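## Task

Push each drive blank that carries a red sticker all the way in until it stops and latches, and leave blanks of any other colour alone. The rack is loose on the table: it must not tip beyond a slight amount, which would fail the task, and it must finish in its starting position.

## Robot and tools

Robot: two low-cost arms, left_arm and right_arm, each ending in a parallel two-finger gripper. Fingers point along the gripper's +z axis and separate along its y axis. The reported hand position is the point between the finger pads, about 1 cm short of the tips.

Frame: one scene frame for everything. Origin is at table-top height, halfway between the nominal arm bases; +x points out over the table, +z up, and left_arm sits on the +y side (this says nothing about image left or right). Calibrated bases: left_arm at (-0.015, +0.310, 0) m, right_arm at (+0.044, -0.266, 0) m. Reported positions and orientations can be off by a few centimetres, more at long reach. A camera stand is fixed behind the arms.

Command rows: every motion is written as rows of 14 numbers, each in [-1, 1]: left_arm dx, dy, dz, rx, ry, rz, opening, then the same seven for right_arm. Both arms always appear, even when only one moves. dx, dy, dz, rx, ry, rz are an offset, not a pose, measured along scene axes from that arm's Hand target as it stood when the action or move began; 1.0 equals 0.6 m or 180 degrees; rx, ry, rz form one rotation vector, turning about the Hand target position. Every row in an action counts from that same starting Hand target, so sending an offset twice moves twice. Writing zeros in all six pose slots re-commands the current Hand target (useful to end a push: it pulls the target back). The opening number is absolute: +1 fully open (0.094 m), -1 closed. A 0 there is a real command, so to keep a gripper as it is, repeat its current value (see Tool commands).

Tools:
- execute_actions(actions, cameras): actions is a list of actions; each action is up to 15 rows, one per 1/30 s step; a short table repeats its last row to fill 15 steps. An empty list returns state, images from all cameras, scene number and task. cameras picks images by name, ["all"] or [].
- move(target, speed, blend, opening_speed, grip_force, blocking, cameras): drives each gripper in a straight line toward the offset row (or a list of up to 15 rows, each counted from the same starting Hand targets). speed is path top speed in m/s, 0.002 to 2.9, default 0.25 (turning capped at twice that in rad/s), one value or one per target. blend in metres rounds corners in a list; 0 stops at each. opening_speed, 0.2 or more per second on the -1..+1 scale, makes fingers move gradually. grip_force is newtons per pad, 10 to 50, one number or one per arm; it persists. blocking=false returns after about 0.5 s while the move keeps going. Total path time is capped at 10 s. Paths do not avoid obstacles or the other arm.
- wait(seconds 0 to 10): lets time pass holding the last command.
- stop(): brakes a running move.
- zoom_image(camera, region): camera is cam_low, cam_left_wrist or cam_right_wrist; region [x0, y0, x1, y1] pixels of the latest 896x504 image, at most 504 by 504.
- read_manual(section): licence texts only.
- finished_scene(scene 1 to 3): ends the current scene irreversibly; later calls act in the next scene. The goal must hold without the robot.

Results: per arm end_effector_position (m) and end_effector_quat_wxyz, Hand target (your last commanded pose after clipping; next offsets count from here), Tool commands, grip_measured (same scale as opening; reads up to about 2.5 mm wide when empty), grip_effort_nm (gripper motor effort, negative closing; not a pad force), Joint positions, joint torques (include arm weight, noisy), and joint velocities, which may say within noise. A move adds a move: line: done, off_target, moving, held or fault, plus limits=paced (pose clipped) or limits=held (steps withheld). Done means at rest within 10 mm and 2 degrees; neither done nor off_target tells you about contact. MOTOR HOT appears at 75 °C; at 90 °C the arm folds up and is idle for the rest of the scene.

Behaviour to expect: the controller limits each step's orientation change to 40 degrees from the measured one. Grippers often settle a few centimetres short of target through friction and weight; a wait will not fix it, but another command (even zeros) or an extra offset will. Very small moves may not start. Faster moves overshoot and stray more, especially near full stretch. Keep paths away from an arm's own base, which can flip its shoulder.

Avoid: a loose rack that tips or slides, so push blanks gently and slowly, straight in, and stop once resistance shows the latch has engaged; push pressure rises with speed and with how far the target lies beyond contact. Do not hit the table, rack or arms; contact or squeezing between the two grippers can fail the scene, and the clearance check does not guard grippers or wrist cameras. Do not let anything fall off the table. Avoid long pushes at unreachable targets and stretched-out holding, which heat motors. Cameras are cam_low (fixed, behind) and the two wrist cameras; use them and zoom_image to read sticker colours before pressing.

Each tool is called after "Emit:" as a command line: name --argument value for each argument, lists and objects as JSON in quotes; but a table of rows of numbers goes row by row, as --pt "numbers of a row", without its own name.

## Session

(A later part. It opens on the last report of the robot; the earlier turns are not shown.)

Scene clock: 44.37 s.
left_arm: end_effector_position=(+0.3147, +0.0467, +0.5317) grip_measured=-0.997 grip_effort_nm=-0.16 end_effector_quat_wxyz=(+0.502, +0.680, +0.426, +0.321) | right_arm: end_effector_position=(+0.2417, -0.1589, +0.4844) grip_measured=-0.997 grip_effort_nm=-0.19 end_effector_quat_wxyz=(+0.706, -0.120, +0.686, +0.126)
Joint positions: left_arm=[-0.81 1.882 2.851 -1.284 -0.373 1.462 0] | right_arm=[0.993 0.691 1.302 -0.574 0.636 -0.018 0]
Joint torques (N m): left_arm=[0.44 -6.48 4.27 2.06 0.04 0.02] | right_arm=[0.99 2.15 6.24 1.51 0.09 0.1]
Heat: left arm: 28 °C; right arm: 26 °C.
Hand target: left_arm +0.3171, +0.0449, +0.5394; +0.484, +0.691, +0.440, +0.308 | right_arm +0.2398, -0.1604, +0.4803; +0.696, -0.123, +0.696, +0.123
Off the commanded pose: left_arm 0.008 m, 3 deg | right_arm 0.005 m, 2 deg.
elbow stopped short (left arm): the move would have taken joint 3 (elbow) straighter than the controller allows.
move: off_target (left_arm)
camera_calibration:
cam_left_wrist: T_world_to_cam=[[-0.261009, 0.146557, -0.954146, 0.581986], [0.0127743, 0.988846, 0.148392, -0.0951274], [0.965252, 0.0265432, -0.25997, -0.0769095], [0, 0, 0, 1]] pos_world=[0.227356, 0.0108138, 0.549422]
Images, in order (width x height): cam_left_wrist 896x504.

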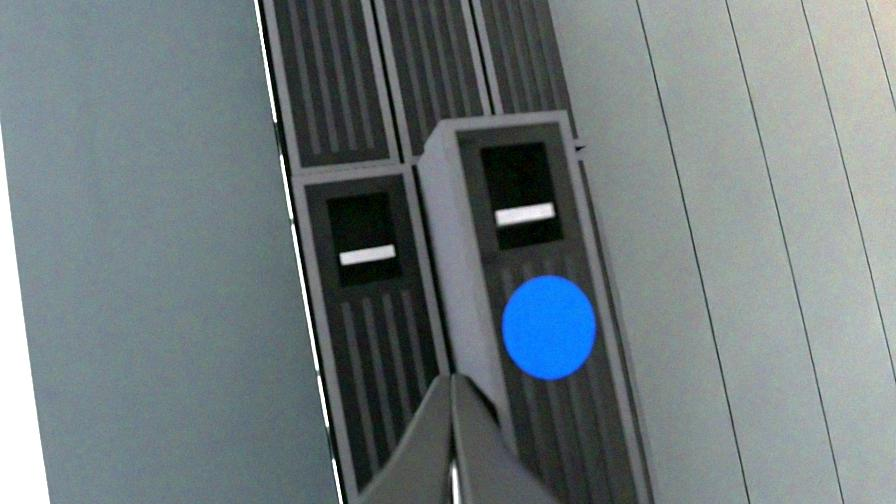

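Emit:
move --pt "-0.02 0.0 0.03 0 0 0 -1 0 0 0 0 0 0 -1" --speed 0.12 --cameras '["cam_left_wrist"]'

Scene clock: 45.90 s.
left_arm: end_effector_position=(+0.3085, +0.0392, +0.5318) grip_measured=-0.997 grip_effort_nm=-0.16 end_effector_quat_wxyz=(+0.504, +0.687, +0.415, +0.318) | right_arm: end_effector_position=(+0.2417, -0.1589, +0.4844) grip_measured=-0.997 grip_effort_nm=-0.19 end_effector_quat_wxyz=(+0.706, -0.120, +0.686, +0.126)
Joint positions: left_arm=[-0.834 1.882 2.851 -1.284 -0.375 1.471 0] | right_arm=[0.993 0.691 1.302 -0.574 0.636 -0.018 0]
Joint torques (N m): left_arm=[-0.47 -8.72 4.27 2.36 -0.27 0.02] | right_arm=[0.99 2.15 6.26 1.51 0.09 0.1]
Heat: left arm: 28 °C; right arm: 26 °C.
Hand target: left_arm +0.3051, +0.0449, +0.5574; +0.484, +0.691, +0.440, +0.308 | right_arm +0.2398, -0.1604, +0.4803; +0.696, -0.123, +0.696, +0.123
Off the commanded pose: left_arm 0.027 m, 4 deg | right_arm 0.005 m, 2 deg.
elbow stopped short (left arm): the move would have taken joint 3 (elbow) straighter than the controller allows.
move: off_target (left_arm)
camera_calibration:
cam_left_wrist: T_world_to_cam=[[-0.253188, 0.160834, -0.953954, 0.578356], [0.0366662, 0.98697, 0.156669, -0.0993257], [0.966722, 0.00468892, -0.255786, -0.0725423], [0, 0, 0, 1]] pos_world=[0.220203, 0.00535213, 0.548731]
Images, in order (width x height): cam_left_wrist 896x504.

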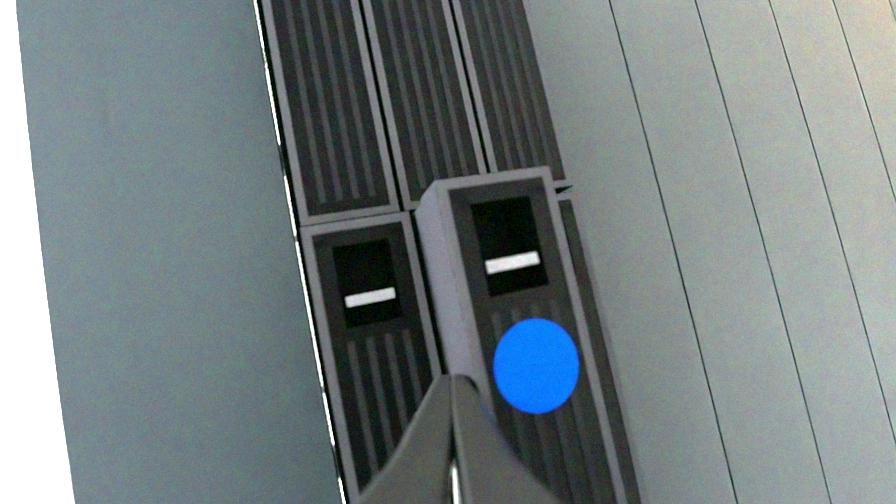

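Emit:
move --pt "-0.015 0.005 0.012 0 0 0 -1 0 0 0 0 0 0 -1" --speed 0.12 --cameras '["cam_left_wrist"]'

Scene clock: 47.73 s.
left_arm: end_effector_position=(+0.3016, +0.0397, +0.5369) grip_measured=-0.997 grip_effort_nm=-0.16 end_effector_quat_wxyz=(+0.508, +0.685, +0.411, +0.321) | right_arm: end_effector_position=(+0.2417, -0.1589, +0.4844) grip_measured=-0.997 grip_effort_nm=-0.18 end_effector_quat_wxyz=(+0.706, -0.120, +0.686, +0.126)
Joint positions: left_arm=[-0.852 1.87 2.851 -1.284 -0.392 1.474 0] | right_arm=[0.993 0.691 1.302 -0.574 0.636 -0.018 0]
Joint torques (N m): left_arm=[-0.62 -9.09 4.23 2.33 -0.27 0.02] | right_arm=[0.99 2.15 6.24 1.51 0.09 0.11]
Heat: left arm: 29 °C; right arm: 26 °C.
Hand target: left_arm +0.2960, +0.0479, +0.5646; +0.484, +0.691, +0.440, +0.308 | right_arm +0.2398, -0.1604, +0.4803; +0.696, -0.123, +0.696, +0.123
Off the commanded pose: left_arm 0.029 m, 5 deg | right_arm 0.005 m, 2 deg.
elbow stopped short (left arm): the move would have taken joint 3 (elbow) straighter than the controller allows.
move: off_target (left_arm)
camera_calibration:
cam_left_wrist: T_world_to_cam=[[-0.239974, 0.158549, -0.957745, 0.579555], [0.0381601, 0.987351, 0.153889, -0.0993704], [0.970029, 0.000381713, -0.242989, -0.0722167], [0, 0, 0, 1]] pos_world=[0.212922, 0.00625315, 0.552809]
Images, in order (width x height): cam_left_wrist 896x504.

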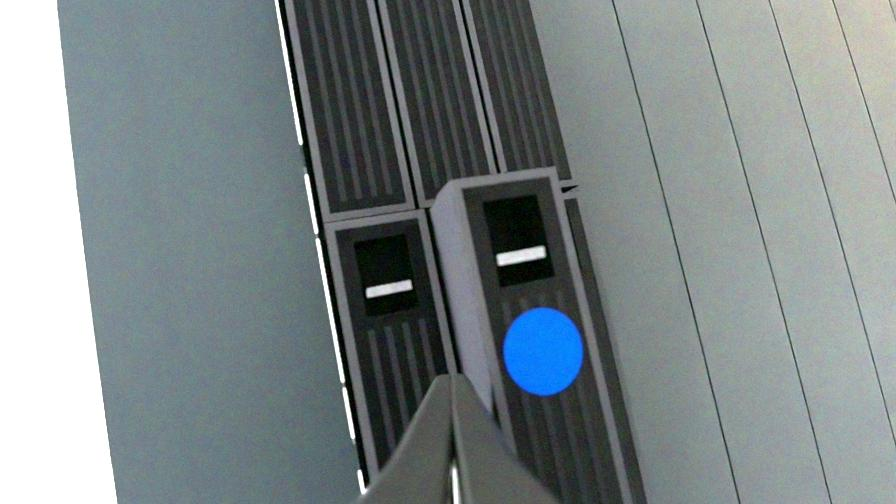

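Emit:
move --pt "-0.01 0.005 0.012 0 0 0 -1 0 0 0 0 0 0 -1" --speed 0.12

Scene clock: 49.33 s.
left_arm: end_effector_position=(+0.2959, +0.0426, +0.5426) grip_measured=-0.997 grip_effort_nm=-0.16 end_effector_quat_wxyz=(+0.513, +0.682, +0.408, +0.324) | right_arm: end_effector_position=(+0.2417, -0.1589, +0.4844) grip_measured=-0.997 grip_effort_nm=-0.18 end_effector_quat_wxyz=(+0.706, -0.120, +0.686, +0.126)
Joint positions: left_arm=[-0.863 1.856 2.851 -1.284 -0.403 1.479 0] | right_arm=[0.993 0.691 1.302 -0.574 0.636 -0.018 0]
Joint torques (N m): left_arm=[-0.64 -8.92 4.12 2.39 -0.26 0.02] | right_arm=[0.99 2.17 6.24 1.51 0.09 0.1]
Heat: left arm: 29 °C; right arm: 26 °C.
Hand target: left_arm +0.2902, +0.0508, +0.5717; +0.484, +0.691, +0.440, +0.308 | right_arm +0.2398, -0.1604, +0.4803; +0.696, -0.123, +0.696, +0.123
Off the commanded pose: left_arm 0.031 m, 5 deg | right_arm 0.005 m, 2 deg.
elbow stopped short (left arm): the move would have taken joint 3 (elbow) straighter than the controller allows.
move: off_target (left_arm)

Emit:
move --target '[-0.005,0.0,-0.02,-0.028,-0.06,0,-1,0,0,0,0,0,0,-1]' --speed 0.12 --cameras '["cam_left_wrist"]'

Scene clock: 52.33 s.
left_arm: end_effector_position=(+0.2904, +0.0448, +0.5405) grip_measured=-0.997 grip_effort_nm=-0.16 end_effector_quat_wxyz=(+0.527, +0.662, +0.406, +0.344) | right_arm: end_effector_position=(+0.2417, -0.1589, +0.4844) grip_measured=-0.997 grip_effort_nm=-0.19 end_effector_quat_wxyz=(+0.706, -0.120, +0.686, +0.126)
Joint positions: left_arm=[-0.896 1.624 2.38 -0.99 -0.464 1.494 0] | right_arm=[0.993 0.691 1.302 -0.574 0.636 -0.018 0]
Joint torques (N m): left_arm=[-0.42 -7.88 3.33 2.4 -0.25 0.02] | right_arm=[0.99 2.15 6.24 1.51 0.08 0.1]
Heat: left arm: 30 °C; right arm: 26 °C.
Hand target: left_arm +0.2872, +0.0509, +0.5597; +0.553, +0.637, +0.406, +0.352 | right_arm +0.2398, -0.1604, +0.4803; +0.696, -0.123, +0.696, +0.123
Off the commanded pose: left_arm 0.020 m, 4 deg | right_arm 0.005 m, 2 deg.
move: off_target (left_arm)
camera_calibration:
cam_left_wrist: T_world_to_cam=[[-0.177836, 0.129019, -0.975566, 0.572511], [0.00707334, 0.99151, 0.129838, -0.0827349], [0.984035, 0.0161893, -0.177238, -0.100868], [0, 0, 0, 1]] pos_world=[0.201656, 0.00980072, 0.551386]
Images, in order (width x height): cam_left_wrist 896x504.

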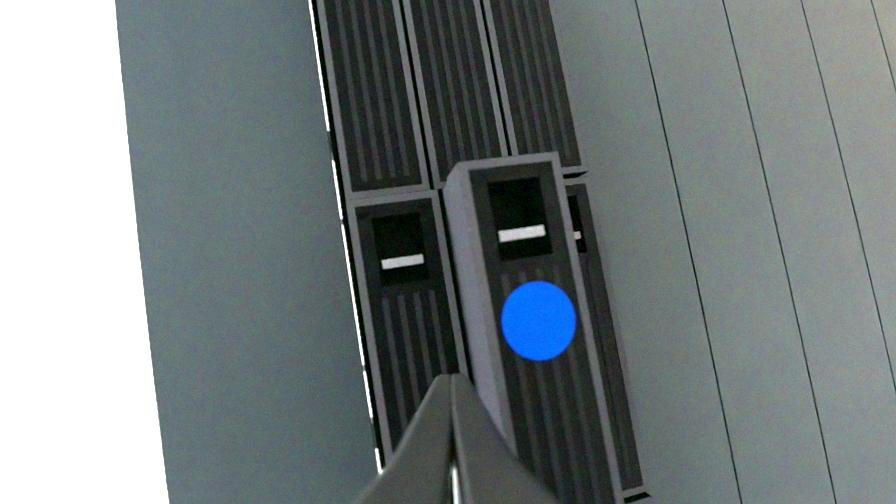

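Emit:
move --target '[0.033,0.0,0.018,0,0,0,-1,0,0,0,0,0,0,-1]' --speed 0.12

Scene clock: 54.67 s.
left_arm: end_effector_position=(+0.3068, +0.0503, +0.5772) grip_measured=-0.997 grip_effort_nm=-0.16 end_effector_quat_wxyz=(+0.565, +0.625, +0.405, +0.355) | right_arm: end_effector_position=(+0.2417, -0.1589, +0.4844) grip_measured=-0.997 grip_effort_nm=-0.18 end_effector_quat_wxyz=(+0.706, -0.120, +0.686, +0.126)
Joint positions: left_arm=[-0.838 1.728 2.598 -0.99 -0.423 1.508 0] | right_arm=[0.993 0.691 1.302 -0.574 0.636 -0.018 0]
Joint torques (N m): left_arm=[0.35 -5.31 5.15 1.43 0.08 0.01] | right_arm=[1.01 2.15 6.24 1.51 0.09 0.1]
Heat: left arm: 30 °C; right arm: 26 °C.
Hand target: left_arm +0.3069, +0.0508, +0.5706; +0.553, +0.637, +0.406, +0.352 | right_arm +0.2398, -0.1604, +0.4803; +0.696, -0.123, +0.696, +0.123
Off the commanded pose: left_arm 0.007 m, 2 deg | right_arm 0.005 m, 2 deg.
move: done

Emit:
move --target '[-0.015,-0.005,-0.034,0,0,0,-1,0,0,0,0,0,0,-1]' --speed 0.12 --cameras '["cam_left_wrist"]'

Scene clock: 56.70 s.
left_arm: end_effector_position=(+0.3007, +0.0433, +0.5323) grip_measured=-0.997 grip_effort_nm=-0.15 end_effector_quat_wxyz=(+0.528, +0.663, +0.403, +0.346) | right_arm: end_effector_position=(+0.2417, -0.1589, +0.4844) grip_measured=-0.997 grip_effort_nm=-0.19 end_effector_quat_wxyz=(+0.706, -0.120, +0.686, +0.126)
Joint positions: left_arm=[-0.865 1.6 2.291 -0.918 -0.433 1.508 0] | right_arm=[0.993 0.691 1.302 -0.574 0.636 -0.018 0]
Joint torques (N m): left_arm=[-0.61 -7.64 3.6 2.41 -0.24 -0.08] | right_arm=[0.98 2.14 6.23 1.51 0.09 0.11]
Heat: left arm: 30 °C; right arm: 27 °C.
Hand target: left_arm +0.2979, +0.0478, +0.5501; +0.553, +0.637, +0.406, +0.352 | right_arm +0.2398, -0.1604, +0.4803; +0.696, -0.123, +0.696, +0.123
Off the commanded pose: left_arm 0.019 m, 4 deg | right_arm 0.005 m, 2 deg.
move: off_target (left_arm)
camera_calibration:
cam_left_wrist: T_world_to_cam=[[-0.173273, 0.132198, -0.975961, 0.565112], [0.00910198, 0.991123, 0.132636, -0.0823254], [0.984832, 0.014099, -0.172938, -0.114839], [0, 0, 0, 1]] pos_world=[0.211765, 0.0085068, 0.542586]
Images, in order (width x height): cam_left_wrist 896x504.

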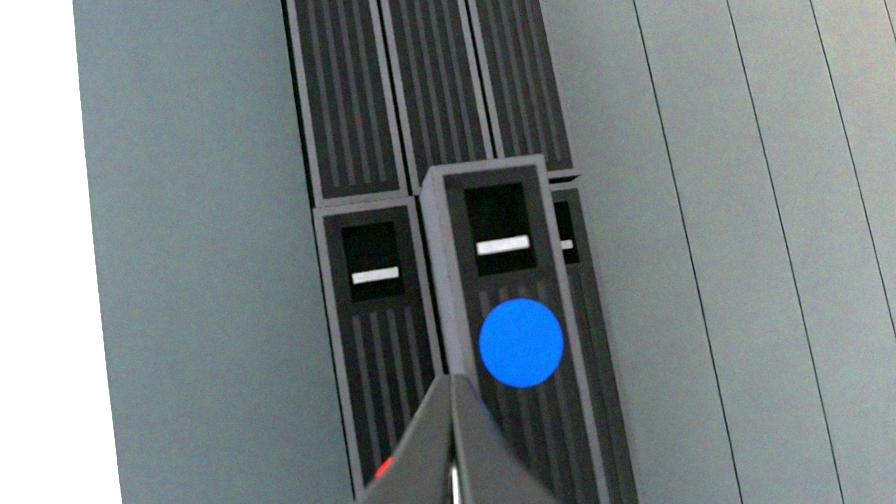

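Emit:
move --target '[0.0,0.0,0.013,0,0,0,-1,0,0,0,0,0,0,-1]' --speed 0.12

Scene clock: 58.50 s.
left_arm: end_effector_position=(+0.2982, +0.0467, +0.5517) grip_measured=-0.997 grip_effort_nm=-0.16 end_effector_quat_wxyz=(+0.547, +0.646, +0.402, +0.349) | right_arm: end_effector_position=(+0.2417, -0.1589, +0.4844) grip_measured=-0.997 grip_effort_nm=-0.18 end_effector_quat_wxyz=(+0.706, -0.120, +0.686, +0.126)
Joint positions: left_arm=[-0.865 1.616 2.359 -0.918 -0.435 1.508 0] | right_arm=[0.993 0.691 1.302 -0.574 0.636 -0.018 0]
Joint torques (N m): left_arm=[-0.59 -5.11 5.67 1.87 -0.22 -0.06] | right_arm=[0.99 2.15 6.24 1.51 0.09 0.11]
Heat: left arm: 30 °C; right arm: 27 °C.
Hand target: left_arm +0.2979, +0.0478, +0.5579; +0.553, +0.637, +0.406, +0.352 | right_arm +0.2398, -0.1604, +0.4803; +0.696, -0.123, +0.696, +0.123
Off the commanded pose: left_arm 0.006 m, 1 deg | right_arm 0.005 m, 2 deg.
move: done

Emit:
move --target '[0.065,0.0,0.005,0,0,0,-1,0,0,0,0,0,0,-1]' --speed 0.12 --cameras '["cam_left_wrist"]'

Scene clock: 60.63 s.
left_arm: end_effector_position=(+0.3372, +0.0472, +0.5639) grip_measured=-0.997 grip_effort_nm=-0.16 end_effector_quat_wxyz=(+0.559, +0.630, +0.405, +0.355) | right_arm: end_effector_position=(+0.2417, -0.1589, +0.4844) grip_measured=-0.997 grip_effort_nm=-0.19 end_effector_quat_wxyz=(+0.706, -0.120, +0.686, +0.126)
Joint positions: left_arm=[-0.76 1.755 2.55 -0.925 -0.346 1.52 0] | right_arm=[0.993 0.691 1.302 -0.574 0.636 -0.018 0]
Joint torques (N m): left_arm=[0.34 -6.15 5.61 1.57 0.08 0.01] | right_arm=[1.01 2.14 6.23 1.51 0.09 0.1]
Heat: left arm: 30 °C; right arm: 27 °C.
Hand target: left_arm +0.3369, +0.0479, +0.5609; +0.553, +0.637, +0.406, +0.352 | right_arm +0.2398, -0.1604, +0.4803; +0.696, -0.123, +0.696, +0.123
Off the commanded pose: left_arm 0.003 m, 1 deg | right_arm 0.005 m, 2 deg.
move: done
camera_calibration:
cam_left_wrist: T_world_to_cam=[[-0.117525, 0.0599348, -0.99126, 0.595101], [-0.0136135, 0.997986, 0.0619555, -0.0435128], [0.992977, 0.0207758, -0.116472, -0.180226], [0, 0, 0, 1]] pos_world=[0.248307, 0.0115022, 0.571604]
Images, in order (width x height): cam_left_wrist 896x504.

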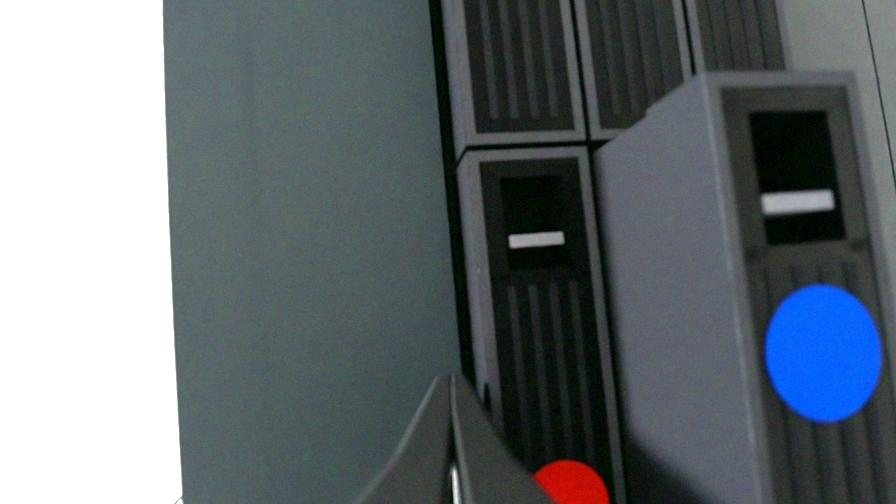

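Emit:
move --target '[-0.055,0.0,0.0,0,0,0,-1,0,0,0,0,0,0,-1]' --speed 0.12

Scene clock: 64.43 s.
left_arm: end_effector_position=(+0.3094, +0.0388, +0.5589) grip_measured=-0.997 grip_effort_nm=-0.16 end_effector_quat_wxyz=(+0.554, +0.642, +0.397, +0.351) | right_arm: end_effector_position=(+0.2417, -0.1589, +0.4844) grip_measured=-0.997 grip_effort_nm=-0.18 end_effector_quat_wxyz=(+0.706, -0.120, +0.686, +0.126)
Joint positions: left_arm=[-0.849 1.685 2.458 -0.925 -0.415 1.52 0] | right_arm=[0.993 0.691 1.302 -0.574 0.636 -0.018 0]
Joint torques (N m): left_arm=[-0.36 -8.27 3.3 1.67 -0.23 -0.16] | right_arm=[0.99 2.15 6.24 1.51 0.09 0.1]
Heat: left arm: 30 °C; right arm: 27 °C.
Hand target: left_arm +0.3039, +0.0478, +0.5609; +0.553, +0.637, +0.406, +0.352 | right_arm +0.2398, -0.1604, +0.4803; +0.696, -0.123, +0.696, +0.123
Off the commanded pose: left_arm 0.011 m, 1 deg | right_arm 0.005 m, 2 deg.
move: off_target (left_arm)

Emit:
move --target '[-0.01,0.01,-0.017,0,0,0,-1,0,0,0,0,0,0,-1]' --speed 0.12 --cameras '["cam_left_wrist"]'

Scene clock: 65.93 s.
left_arm: end_effector_position=(+0.3012, +0.0489, +0.5324) grip_measured=-0.997 grip_effort_nm=-0.16 end_effector_quat_wxyz=(+0.526, +0.665, +0.400, +0.348) | right_arm: end_effector_position=(+0.2417, -0.1589, +0.4844) grip_measured=-0.997 grip_effort_nm=-0.18 end_effector_quat_wxyz=(+0.706, -0.120, +0.686, +0.126)
Joint positions: left_arm=[-0.849 1.587 2.28 -0.921 -0.416 1.52 0] | right_arm=[0.993 0.691 1.302 -0.574 0.636 -0.018 0]
Joint torques (N m): left_arm=[-0.62 -7.66 3.58 2.41 -0.24 -0.17] | right_arm=[1.01 2.14 6.23 1.52 0.09 0.1]
Heat: left arm: 30 °C; right arm: 27 °C.
Hand target: left_arm +0.2979, +0.0538, +0.5508; +0.553, +0.637, +0.406, +0.352 | right_arm +0.2398, -0.1604, +0.4803; +0.696, -0.123, +0.696, +0.123
Off the commanded pose: left_arm 0.019 m, 5 deg | right_arm 0.005 m, 2 deg.
move: off_target (left_arm)
camera_calibration:
cam_left_wrist: T_world_to_cam=[[-0.171022, 0.14111, -0.97511, 0.562983], [0.0110149, 0.989903, 0.141318, -0.0930352], [0.985206, 0.0134278, -0.170849, -0.116589], [0, 0, 0, 1]] pos_world=[0.212171, 0.014219, 0.542199]
Images, in order (width x height): cam_left_wrist 896x504.

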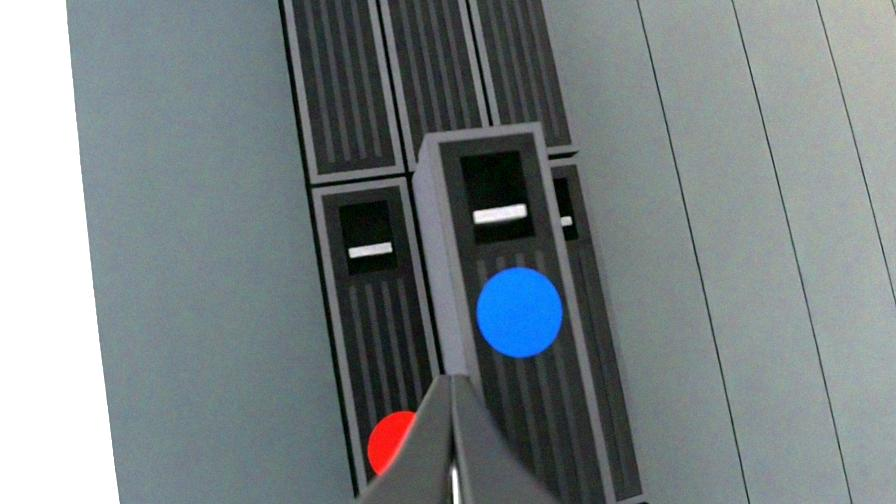

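Emit:
move --target '[0.0,0.0,0.013,0,0,0,-1,0,0,0,0,0,0,-1]' --speed 0.12

Scene clock: 68.03 s.
left_arm: end_effector_position=(+0.2983, +0.0528, +0.5518) grip_measured=-0.997 grip_effort_nm=-0.15 end_effector_quat_wxyz=(+0.545, +0.649, +0.399, +0.351) | right_arm: end_effector_position=(+0.2417, -0.1589, +0.4844) grip_measured=-0.997 grip_effort_nm=-0.19 end_effector_quat_wxyz=(+0.706, -0.120, +0.686, +0.126)
Joint positions: left_arm=[-0.849 1.6 2.346 -0.921 -0.418 1.52 0] | right_arm=[0.993 0.691 1.302 -0.574 0.636 -0.018 0]
Joint torques (N m): left_arm=[-0.68 -5 5.65 1.89 -0.23 -0.14] | right_arm=[0.99 2.15 6.23 1.51 0.09 0.11]
Heat: left arm: 30 °C; right arm: 27 °C.
Hand target: left_arm +0.2979, +0.0538, +0.5585; +0.553, +0.637, +0.406, +0.352 | right_arm +0.2398, -0.1604, +0.4803; +0.696, -0.123, +0.696, +0.123
Off the commanded pose: left_arm 0.007 m, 2 deg | right_arm 0.005 m, 2 deg.
move: done

Emit:
move --target '[0.042,0.0,-0.007,0,0,0,-1,0,0,0,0,0,0,-1]' --speed 0.1 --cameras '["cam_left_wrist"]'

Scene clock: 69.53 s.
left_arm: end_effector_position=(+0.3223, +0.0544, +0.5377) grip_measured=-0.997 grip_effort_nm=-0.16 end_effector_quat_wxyz=(+0.530, +0.655, +0.409, +0.350) | right_arm: end_effector_position=(+0.2417, -0.1589, +0.4844) grip_measured=-0.997 grip_effort_nm=-0.19 end_effector_quat_wxyz=(+0.706, -0.120, +0.686, +0.126)
Joint positions: left_arm=[-0.782 1.64 2.352 -0.921 -0.369 1.52 0] | right_arm=[0.993 0.691 1.302 -0.574 0.636 -0.018 0]
Joint torques (N m): left_arm=[0.32 -5.79 6.12 2.27 0.07 -0.03] | right_arm=[0.99 2.14 6.23 1.51 0.09 0.11]
Heat: left arm: 30 °C; right arm: 27 °C.
Hand target: left_arm +0.3231, +0.0538, +0.5544; +0.553, +0.637, +0.406, +0.352 | right_arm +0.2398, -0.1604, +0.4803; +0.696, -0.123, +0.696, +0.123
Off the commanded pose: left_arm 0.017 m, 3 deg | right_arm 0.005 m, 2 deg.
move: off_target (left_arm)
camera_calibration:
cam_left_wrist: T_world_to_cam=[[-0.169614, 0.11823, -0.978393, 0.573652], [-0.00933935, 0.99254, 0.121559, -0.0824627], [0.985466, 0.0297556, -0.167245, -0.139439], [0, 0, 0, 1]] pos_world=[0.233942, 0.0181738, 0.54796]
Images, in order (width x height): cam_left_wrist 896x504.

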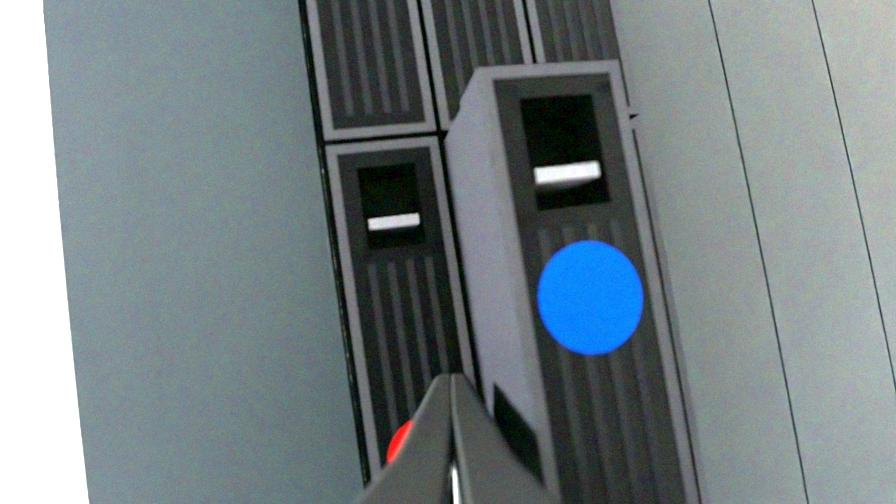

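Emit:
move --target '[0.045,0.0,0.0,0,0,0,-1,0,0,0,0,0,0,-1]' --speed 0.1 --cameras '["cam_left_wrist"]'

Scene clock: 71.40 s.
left_arm: end_effector_position=(+0.3292, +0.0561, +0.5444) grip_measured=-0.997 grip_effort_nm=-0.15 end_effector_quat_wxyz=(+0.540, +0.660, +0.400, +0.334) | right_arm: end_effector_position=(+0.2417, -0.1589, +0.4844) grip_measured=-0.997 grip_effort_nm=-0.18 end_effector_quat_wxyz=(+0.706, -0.120, +0.686, +0.126)
Joint positions: left_arm=[-0.73 1.684 2.444 -0.962 -0.275 1.525 0] | right_arm=[0.993 0.691 1.302 -0.574 0.636 -0.018 0]
Joint torques (N m): left_arm=[2.26 -3.1 5.59 2.65 -0.17 0.05] | right_arm=[0.99 2.15 6.24 1.51 0.09 0.1]
Heat: left arm: 31 °C; right arm: 27 °C.
Hand target: left_arm +0.3501, +0.0539, +0.5544; +0.553, +0.637, +0.406, +0.352 | right_arm +0.2398, -0.1604, +0.4803; +0.696, -0.123, +0.696, +0.123
Off the commanded pose: left_arm 0.023 m, 4 deg | right_arm 0.005 m, 2 deg.
move: off_target (left_arm)
camera_calibration:
cam_left_wrist: T_world_to_cam=[[-0.170847, 0.110466, -0.979086, 0.582343], [0.0313461, 0.993802, 0.106656, -0.0901267], [0.984799, -0.0124686, -0.173251, -0.139304], [0, 0, 0, 1]] pos_world=[0.239503, 0.0235021, 0.555642]
Images, in order (width x height): cam_left_wrist 896x504.

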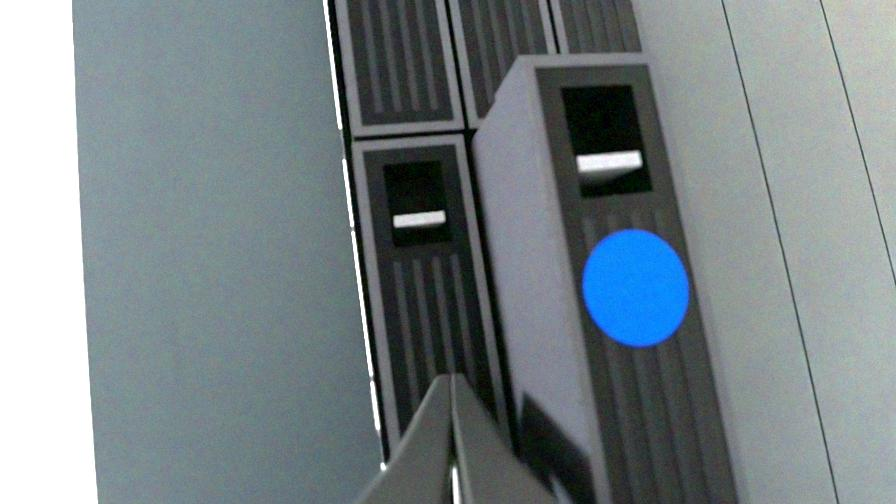

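Emit:
move --target '[0.035,0.0,0.0,0,0,0,-1,0,0,0,0,0,0,-1]' --speed 0.1 --cameras '["cam_left_wrist"]'

Scene clock: 73.03 s.
left_arm: end_effector_position=(+0.3304, +0.0565, +0.5447) grip_measured=-0.997 grip_effort_nm=-0.15 end_effector_quat_wxyz=(+0.543, +0.673, +0.391, +0.316) | right_arm: end_effector_position=(+0.2417, -0.1589, +0.4844) grip_measured=-0.997 grip_effort_nm=-0.18 end_effector_quat_wxyz=(+0.706, -0.120, +0.686, +0.126)
Joint positions: left_arm=[-0.694 1.716 2.518 -1.017 -0.195 1.529 0] | right_arm=[0.993 0.691 1.302 -0.574 0.636 -0.018 0]
Joint torques (N m): left_arm=[3.67 -1.32 4.52 3.15 -0.53 0.05] | right_arm=[0.99 2.15 6.24 1.52 0.09 0.1]
Heat: left arm: 31 °C; right arm: 27 °C.
Hand target: left_arm +0.3711, +0.0540, +0.5545; +0.553, +0.637, +0.406, +0.352 | right_arm +0.2398, -0.1604, +0.4803; +0.696, -0.123, +0.696, +0.123
Off the commanded pose: left_arm 0.042 m, 6 deg | right_arm 0.005 m, 2 deg.
move: off_target (left_arm)
camera_calibration:
cam_left_wrist: T_world_to_cam=[[-0.184713, 0.119189, -0.975538, 0.584874], [0.0765091, 0.99135, 0.106635, -0.1054], [0.97981, -0.0549407, -0.192234, -0.126104], [0, 0, 0, 1]] pos_world=[0.239656, 0.0278497, 0.557564]
Images, in order (width x height): cam_left_wrist 896x504.

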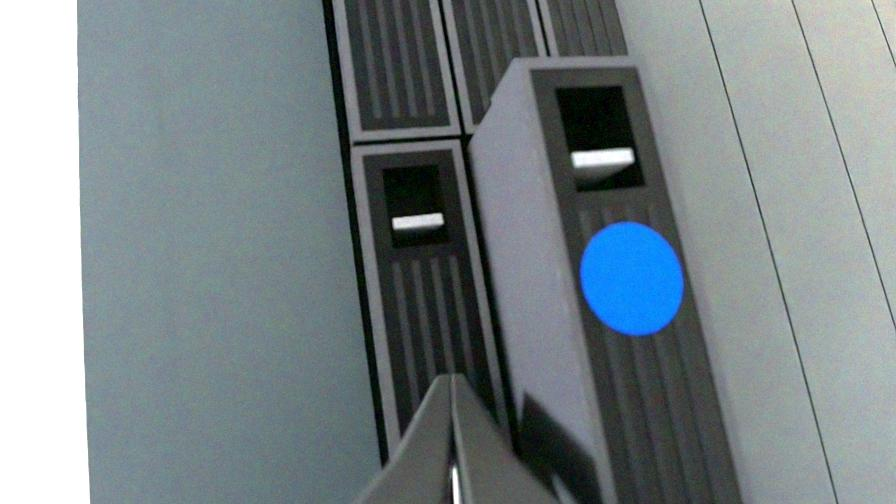

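Emit:
move --target '[0.035,0.0,0.0,0,0,0,-1,0,0,0,0,0,0,-1]' --speed 0.1

Emit:
move --target '[-0.23,0.0,0.02,0,0,0,-1,0,0,0,0,0,0,-1]' --speed 0.2 --cameras '["all"]'

Emit:
zoom_image --camera "cam_right_wrist" --region '[0, 50, 480, 280]'

Emit:
zoom_image --camera "cam_low" --region '[390, 40, 490, 150]'

Scene clock: 75.07 s.
left_arm: end_effector_position=(+0.3317, +0.0569, +0.5446) grip_measured=-0.997 grip_effort_nm=-0.15 end_effector_quat_wxyz=(+0.545, +0.684, +0.382, +0.299) | right_arm: end_effector_position=(+0.2417, -0.1589, +0.4844) grip_measured=-0.997 grip_effort_nm=-0.18 end_effector_quat_wxyz=(+0.706, -0.120, +0.686, +0.126)
Joint positions: left_arm=[-0.661 1.756 2.604 -1.077 -0.12 1.536 0] | right_arm=[0.993 0.691 1.302 -0.574 0.636 -0.018 0]
Joint torques (N m): left_arm=[4.68 0.21 3.49 3.58 -0.88 0.06] | right_arm=[1.01 2.15 6.26 1.51 0.09 0.1]
Heat: left arm: 33 °C; right arm: 27 °C.
Hand target: left_arm +0.3921, +0.0539, +0.5543; +0.553, +0.637, +0.406, +0.352 | right_arm +0.2398, -0.1604, +0.4803; +0.696, -0.123, +0.696, +0.123
Off the commanded pose: left_arm 0.061 m, 9 deg | right_arm 0.005 m, 2 deg.
move: off_target (left_arm)

Scene clock: 76.93 s.
left_arm: end_effector_position=(+0.2531, +0.0530, +0.5594) grip_measured=-0.997 grip_effort_nm=-0.15 end_effector_quat_wxyz=(+0.539, +0.655, +0.395, +0.352) | right_arm: end_effector_position=(+0.2417, -0.1589, +0.4844) grip_measured=-0.997 grip_effort_nm=-0.18 end_effector_quat_wxyz=(+0.706, -0.120, +0.686, +0.126)
Joint positions: left_arm=[-1.011 1.574 2.408 -1.039 -0.574 1.494 0] | right_arm=[0.993 0.691 1.302 -0.574 0.636 -0.018 0]
Joint torques (N m): left_arm=[-0.36 -5.04 3.03 2.15 -0.26 -0.21] | right_arm=[0.99 2.14 6.24 1.51 0.09 0.11]
Heat: left arm: 33 °C; right arm: 27 °C.
Hand target: left_arm +0.2542, +0.0539, +0.5663; +0.553, +0.637, +0.406, +0.352 | right_arm +0.2398, -0.1604, +0.4803; +0.696, -0.123, +0.696, +0.123
Off the commanded pose: left_arm 0.007 m, 3 deg | right_arm 0.005 m, 2 deg.
move: off_target (left_arm)
camera_calibration:
cam_left_wrist: T_world_to_cam=[[-0.141749, 0.12014, -0.982585, 0.578495], [0.0103125, 0.992733, 0.119893, -0.0883801], [0.989849, 0.00686182, -0.141958, -0.081626], [0, 0, 0, 1]] pos_world=[0.16371, 0.0187976, 0.567429]
cam_right_wrist: T_world_to_cam=[[0.357089, -0.933761, -0.0240353, -0.223944], [-0.38473, -0.123584, -0.914718, 0.554465], [0.851158, 0.335883, -0.403377, 0.133703], [0, 0, 0, 1]] pos_world=[0.179485, -0.185495, 0.555729]

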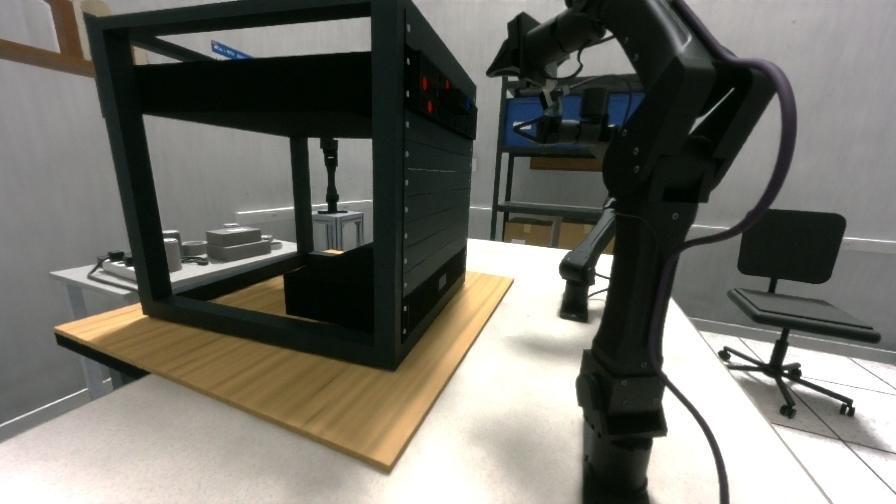

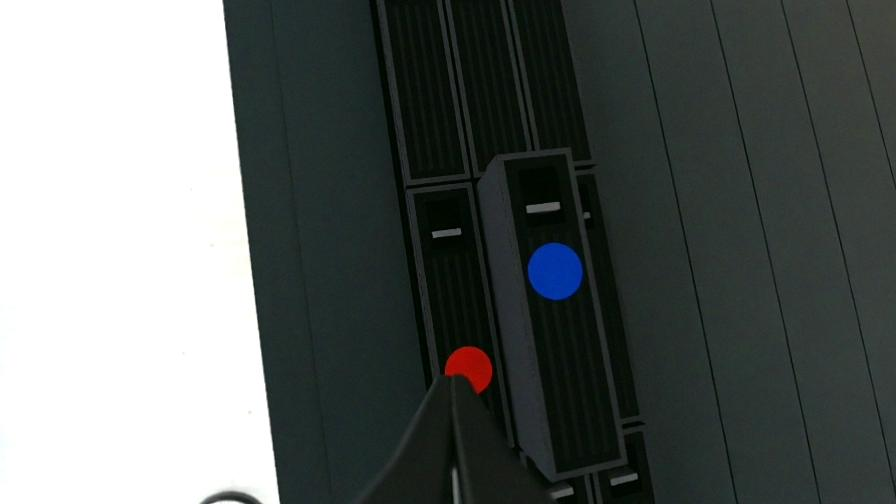

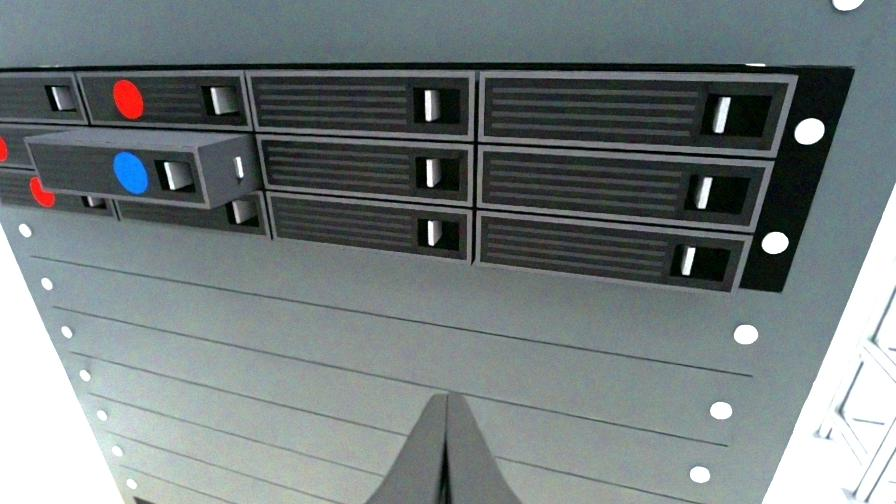

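Scaled by 1.050 from the camera's 896x504 image, which has a finer 1280x720 frame.

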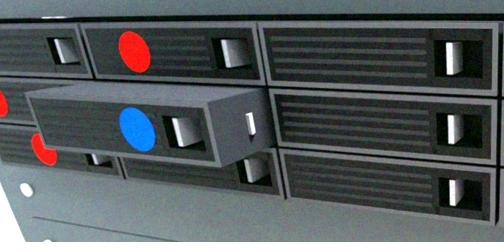

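Scaled by 4.582 from the camera's 896x504 image, which has a finer 1280x720 frame.

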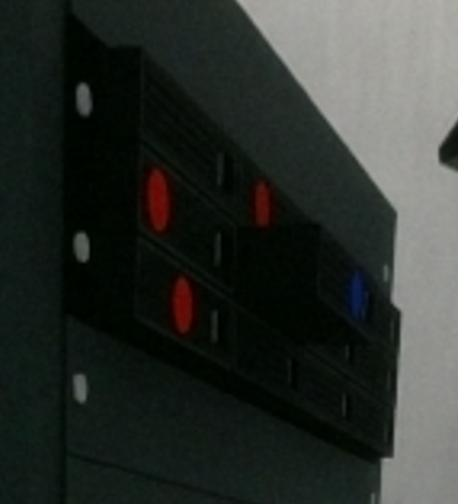

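Emit:
finished_scene --scene 3

The scene is finished: the task was done.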